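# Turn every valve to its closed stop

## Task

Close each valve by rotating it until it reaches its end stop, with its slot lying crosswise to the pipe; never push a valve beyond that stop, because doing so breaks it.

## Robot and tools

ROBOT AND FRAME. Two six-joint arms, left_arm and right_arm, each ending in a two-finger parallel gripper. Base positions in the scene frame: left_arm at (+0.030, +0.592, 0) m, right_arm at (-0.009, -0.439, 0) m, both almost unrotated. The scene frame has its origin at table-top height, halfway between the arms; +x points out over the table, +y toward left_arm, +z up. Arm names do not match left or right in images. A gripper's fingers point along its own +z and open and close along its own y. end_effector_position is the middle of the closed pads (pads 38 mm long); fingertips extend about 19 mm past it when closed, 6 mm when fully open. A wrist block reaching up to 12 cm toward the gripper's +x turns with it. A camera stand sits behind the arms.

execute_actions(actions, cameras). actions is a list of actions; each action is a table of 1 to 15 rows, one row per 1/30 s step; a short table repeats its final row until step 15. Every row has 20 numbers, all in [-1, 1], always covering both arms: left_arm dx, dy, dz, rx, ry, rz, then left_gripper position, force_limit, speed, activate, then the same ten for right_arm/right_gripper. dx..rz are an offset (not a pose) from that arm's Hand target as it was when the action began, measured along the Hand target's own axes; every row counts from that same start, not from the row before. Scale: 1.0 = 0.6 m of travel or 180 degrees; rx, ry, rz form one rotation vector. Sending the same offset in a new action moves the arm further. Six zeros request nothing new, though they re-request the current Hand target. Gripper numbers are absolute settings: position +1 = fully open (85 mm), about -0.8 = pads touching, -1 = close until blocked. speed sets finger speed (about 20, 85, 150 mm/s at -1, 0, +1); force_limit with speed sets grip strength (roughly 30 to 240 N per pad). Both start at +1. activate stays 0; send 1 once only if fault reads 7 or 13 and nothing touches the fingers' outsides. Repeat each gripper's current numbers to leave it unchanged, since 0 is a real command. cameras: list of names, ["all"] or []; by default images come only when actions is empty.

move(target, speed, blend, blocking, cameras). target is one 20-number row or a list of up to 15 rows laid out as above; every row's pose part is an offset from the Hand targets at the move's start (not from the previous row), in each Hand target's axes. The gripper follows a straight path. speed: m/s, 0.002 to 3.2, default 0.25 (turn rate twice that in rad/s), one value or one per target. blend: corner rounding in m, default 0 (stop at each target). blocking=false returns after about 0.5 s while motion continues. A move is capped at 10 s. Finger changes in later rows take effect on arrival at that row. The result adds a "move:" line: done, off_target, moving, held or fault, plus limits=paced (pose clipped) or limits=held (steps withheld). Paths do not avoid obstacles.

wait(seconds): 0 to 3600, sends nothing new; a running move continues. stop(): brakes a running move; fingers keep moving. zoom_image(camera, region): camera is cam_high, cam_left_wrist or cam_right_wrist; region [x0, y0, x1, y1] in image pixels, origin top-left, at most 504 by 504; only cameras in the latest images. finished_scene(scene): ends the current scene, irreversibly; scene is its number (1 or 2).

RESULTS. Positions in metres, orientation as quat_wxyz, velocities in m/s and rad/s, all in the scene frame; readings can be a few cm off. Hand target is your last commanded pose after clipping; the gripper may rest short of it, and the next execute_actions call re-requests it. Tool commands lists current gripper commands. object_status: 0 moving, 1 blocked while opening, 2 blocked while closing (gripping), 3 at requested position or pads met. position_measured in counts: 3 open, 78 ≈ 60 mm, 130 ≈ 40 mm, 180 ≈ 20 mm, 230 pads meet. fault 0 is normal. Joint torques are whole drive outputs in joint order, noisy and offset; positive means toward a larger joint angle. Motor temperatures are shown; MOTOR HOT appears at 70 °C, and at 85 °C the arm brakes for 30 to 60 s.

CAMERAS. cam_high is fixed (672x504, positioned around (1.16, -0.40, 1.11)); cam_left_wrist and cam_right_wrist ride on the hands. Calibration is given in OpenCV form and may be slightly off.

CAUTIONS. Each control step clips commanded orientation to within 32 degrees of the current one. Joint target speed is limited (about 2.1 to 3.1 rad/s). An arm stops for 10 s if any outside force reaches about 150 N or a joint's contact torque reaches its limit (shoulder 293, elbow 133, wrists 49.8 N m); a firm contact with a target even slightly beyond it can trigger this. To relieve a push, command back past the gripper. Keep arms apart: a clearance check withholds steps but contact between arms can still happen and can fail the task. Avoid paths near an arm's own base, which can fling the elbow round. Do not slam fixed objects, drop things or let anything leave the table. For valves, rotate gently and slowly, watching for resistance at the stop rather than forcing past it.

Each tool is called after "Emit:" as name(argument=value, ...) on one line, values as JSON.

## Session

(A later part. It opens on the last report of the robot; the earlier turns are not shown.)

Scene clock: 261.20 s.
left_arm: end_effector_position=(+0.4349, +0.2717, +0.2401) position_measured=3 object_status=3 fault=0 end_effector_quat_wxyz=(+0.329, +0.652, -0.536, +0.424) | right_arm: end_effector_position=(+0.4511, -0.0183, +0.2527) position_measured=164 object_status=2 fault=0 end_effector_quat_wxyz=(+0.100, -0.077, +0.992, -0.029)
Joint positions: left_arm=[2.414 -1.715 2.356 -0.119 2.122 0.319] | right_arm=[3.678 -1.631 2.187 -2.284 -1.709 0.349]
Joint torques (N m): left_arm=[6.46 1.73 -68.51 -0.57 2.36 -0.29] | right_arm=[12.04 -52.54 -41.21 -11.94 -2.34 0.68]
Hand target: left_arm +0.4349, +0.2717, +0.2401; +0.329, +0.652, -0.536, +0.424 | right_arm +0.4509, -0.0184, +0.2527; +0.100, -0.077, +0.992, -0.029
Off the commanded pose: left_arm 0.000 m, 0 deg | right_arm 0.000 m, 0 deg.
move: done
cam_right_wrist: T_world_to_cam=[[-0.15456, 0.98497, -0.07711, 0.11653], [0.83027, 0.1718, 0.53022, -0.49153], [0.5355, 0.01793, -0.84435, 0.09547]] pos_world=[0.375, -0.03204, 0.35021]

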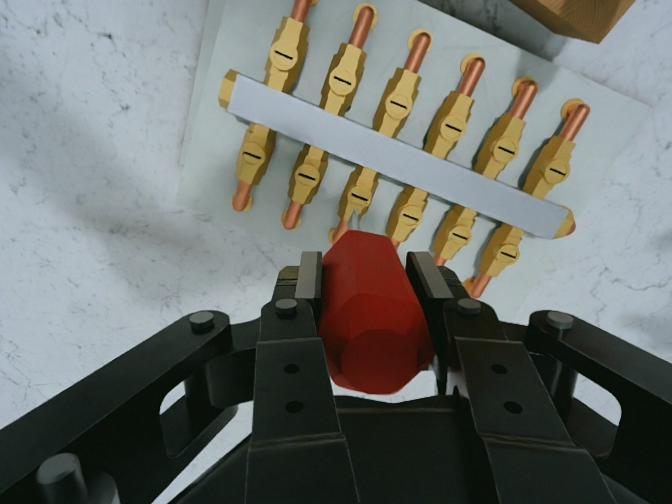

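Emit:
move(target=[[0,0,0,0,0,0,1,1,1,0,0.1118,-0.425,0.0086,0,0,0,-1,0,-1,0],[0,0,0,0,0,0,1,1,1,0,0.1378,-0.4155,0.139,0,0,0,-1,0,-1,0]], speed=[0.35,0.2], blend=[0.02,0], cameras=["cam_left_wrist","cam_right_wrist","cam_high"])

Emit:
zoom_image(camera="cam_high", region=[120, 120, 300, 300])

Scene clock: 264.80 s.
left_arm: end_effector_position=(+0.4349, +0.2717, +0.2401) position_measured=3 object_status=3 fault=0 end_effector_quat_wxyz=(+0.329, +0.652, -0.536, +0.424) | right_arm: end_effector_position=(+0.4246, -0.2810, +0.1735) position_measured=164 object_status=2 fault=0 end_effector_quat_wxyz=(+0.100, -0.077, +0.992, -0.029)
Joint positions: left_arm=[2.414 -1.715 2.356 -0.119 2.122 0.319] | right_arm=[3.142 -1.88 2.557 -2.454 -1.609 -0.179]
Joint torques (N m): left_arm=[2.73 1.34 -66.82 -0.96 2.93 -0.05] | right_arm=[-14.15 -1.51 -36.28 -11.88 2.72 -2.72]
Hand target: left_arm +0.4349, +0.2717, +0.2401; +0.329, +0.652, -0.536, +0.424 | right_arm +0.4246, -0.2810, +0.1734; +0.100, -0.077, +0.992, -0.029
Off the commanded pose: left_arm 0.000 m, 0 deg | right_arm 0.000 m, 0 deg.
move: done
cam_left_wrist: T_world_to_cam=[[-0.97353, -0.22736, -0.02351, 0.50192], [-0.14662, 0.70006, -0.69887, 0.05715], [0.17535, -0.67692, -0.71486, 0.40622]] pos_world=[0.42578, 0.34909, 0.34213]
cam_right_wrist: T_world_to_cam=[[-0.15456, 0.98497, -0.07711, 0.36507], [0.83027, 0.1718, 0.53022, -0.38241], [0.5355, 0.01793, -0.84435, 0.0475]] pos_world=[0.34849, -0.29474, 0.27101]

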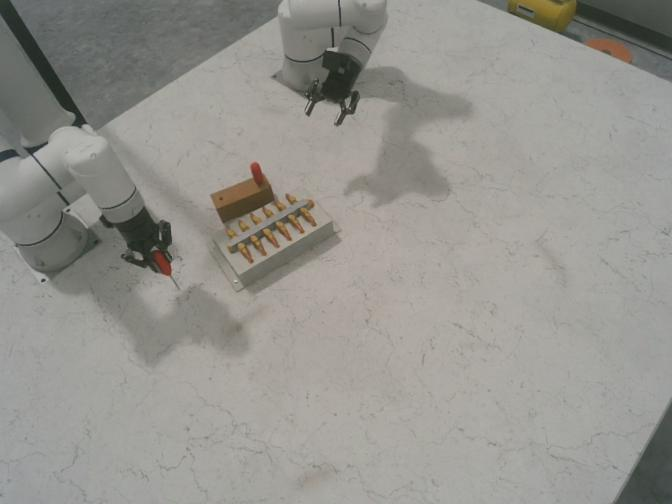

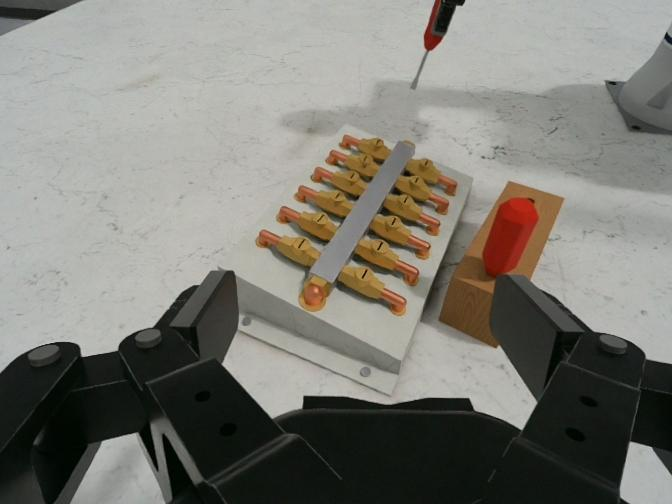

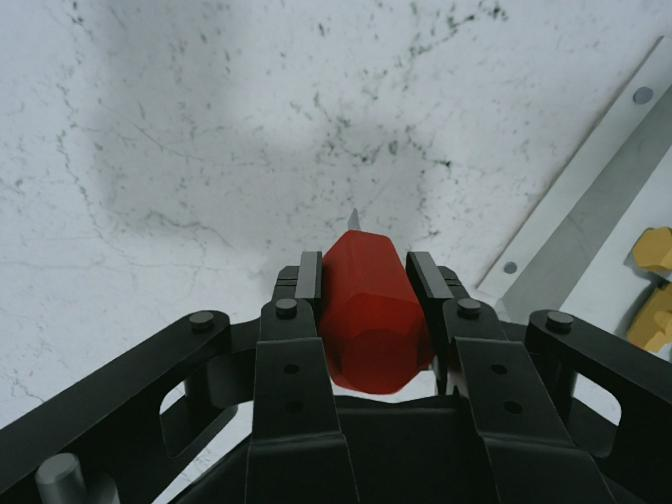

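Scaled by 2.800 from the camera's image (finer frame: 960x720).

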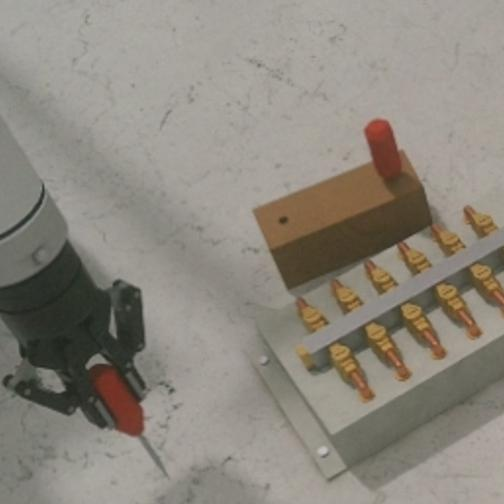

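Emit:
move(target=[0,0,0,0,0,0,1,1,1,0,0.0179,0.0065,0.0897,0,0,0,-1,0,-1,0], speed=0.12, cameras=["cam_left_wrist","cam_right_wrist"])

Emit:
zoom_image(camera="cam_left_wrist", region=[370, 40, 490, 130])

Scene clock: 266.27 s.
left_arm: end_effector_position=(+0.4349, +0.2717, +0.2401) position_measured=3 object_status=3 fault=0 end_effector_quat_wxyz=(+0.329, +0.652, -0.536, +0.424) | right_arm: end_effector_position=(+0.4246, -0.2812, +0.1185) position_measured=164 object_status=2 fault=0 end_effector_quat_wxyz=(+0.100, -0.077, +0.992, -0.029)
Joint positions: left_arm=[2.414 -1.715 2.356 -0.119 2.122 0.319] | right_arm=[3.142 -1.762 2.617 -2.631 -1.609 -0.18]
Joint torques (N m): left_arm=[6.3 0.56 -68.88 -0.96 2.97 0.27] | right_arm=[10.19 -6.33 -30.49 -11.9 -1.91 0.57]
Hand target: left_arm +0.4349, +0.2717, +0.2401; +0.329, +0.652, -0.536, +0.424 | right_arm +0.4246, -0.2812, +0.1184; +0.100, -0.077, +0.992, -0.029
Off the commanded pose: left_arm 0.000 m, 0 deg | right_arm 0.000 m, 0 deg.
move: done
cam_left_wrist: T_world_to_cam=[[-0.97353, -0.22736, -0.02351, 0.50192], [-0.14662, 0.70006, -0.69887, 0.05715], [0.17535, -0.67692, -0.71486, 0.40622]] pos_world=[0.42578, 0.34909, 0.34213]
cam_right_wrist: T_world_to_cam=[[-0.15456, 0.98497, -0.07711, 0.36093], [0.83027, 0.1718, 0.53022, -0.35323], [0.5355, 0.01793, -0.84435, 0.00106]] pos_world=[0.34849, -0.29484, 0.21601]

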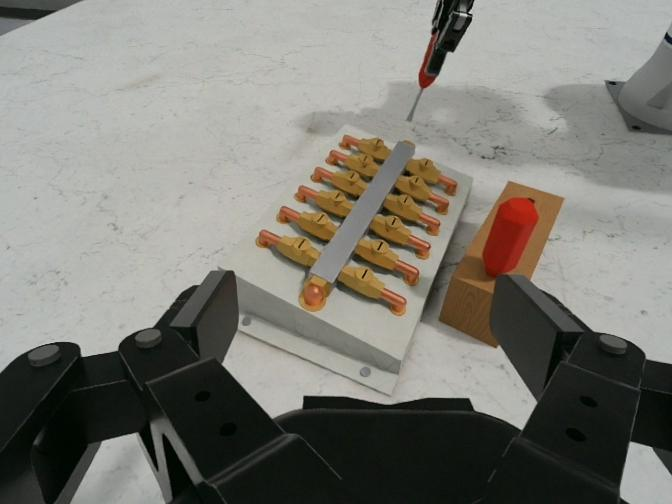

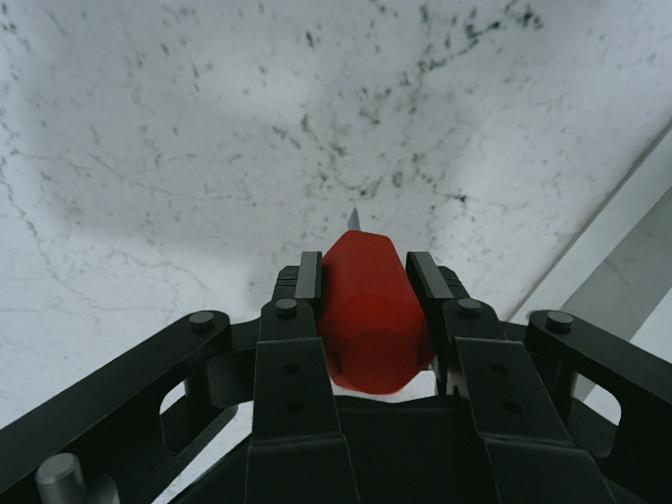

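Scaled by 4.200 from the camera's image (finer frame: 960x720).

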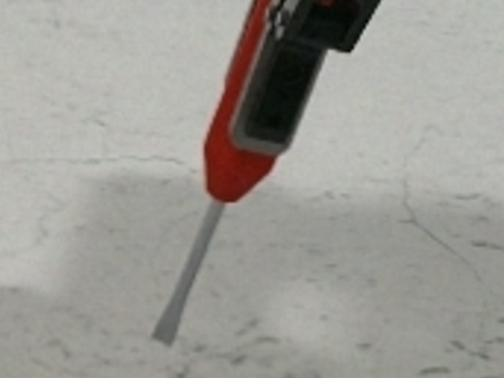

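Emit:
finished_scene(scene=2)

The scene is finished: the task was done.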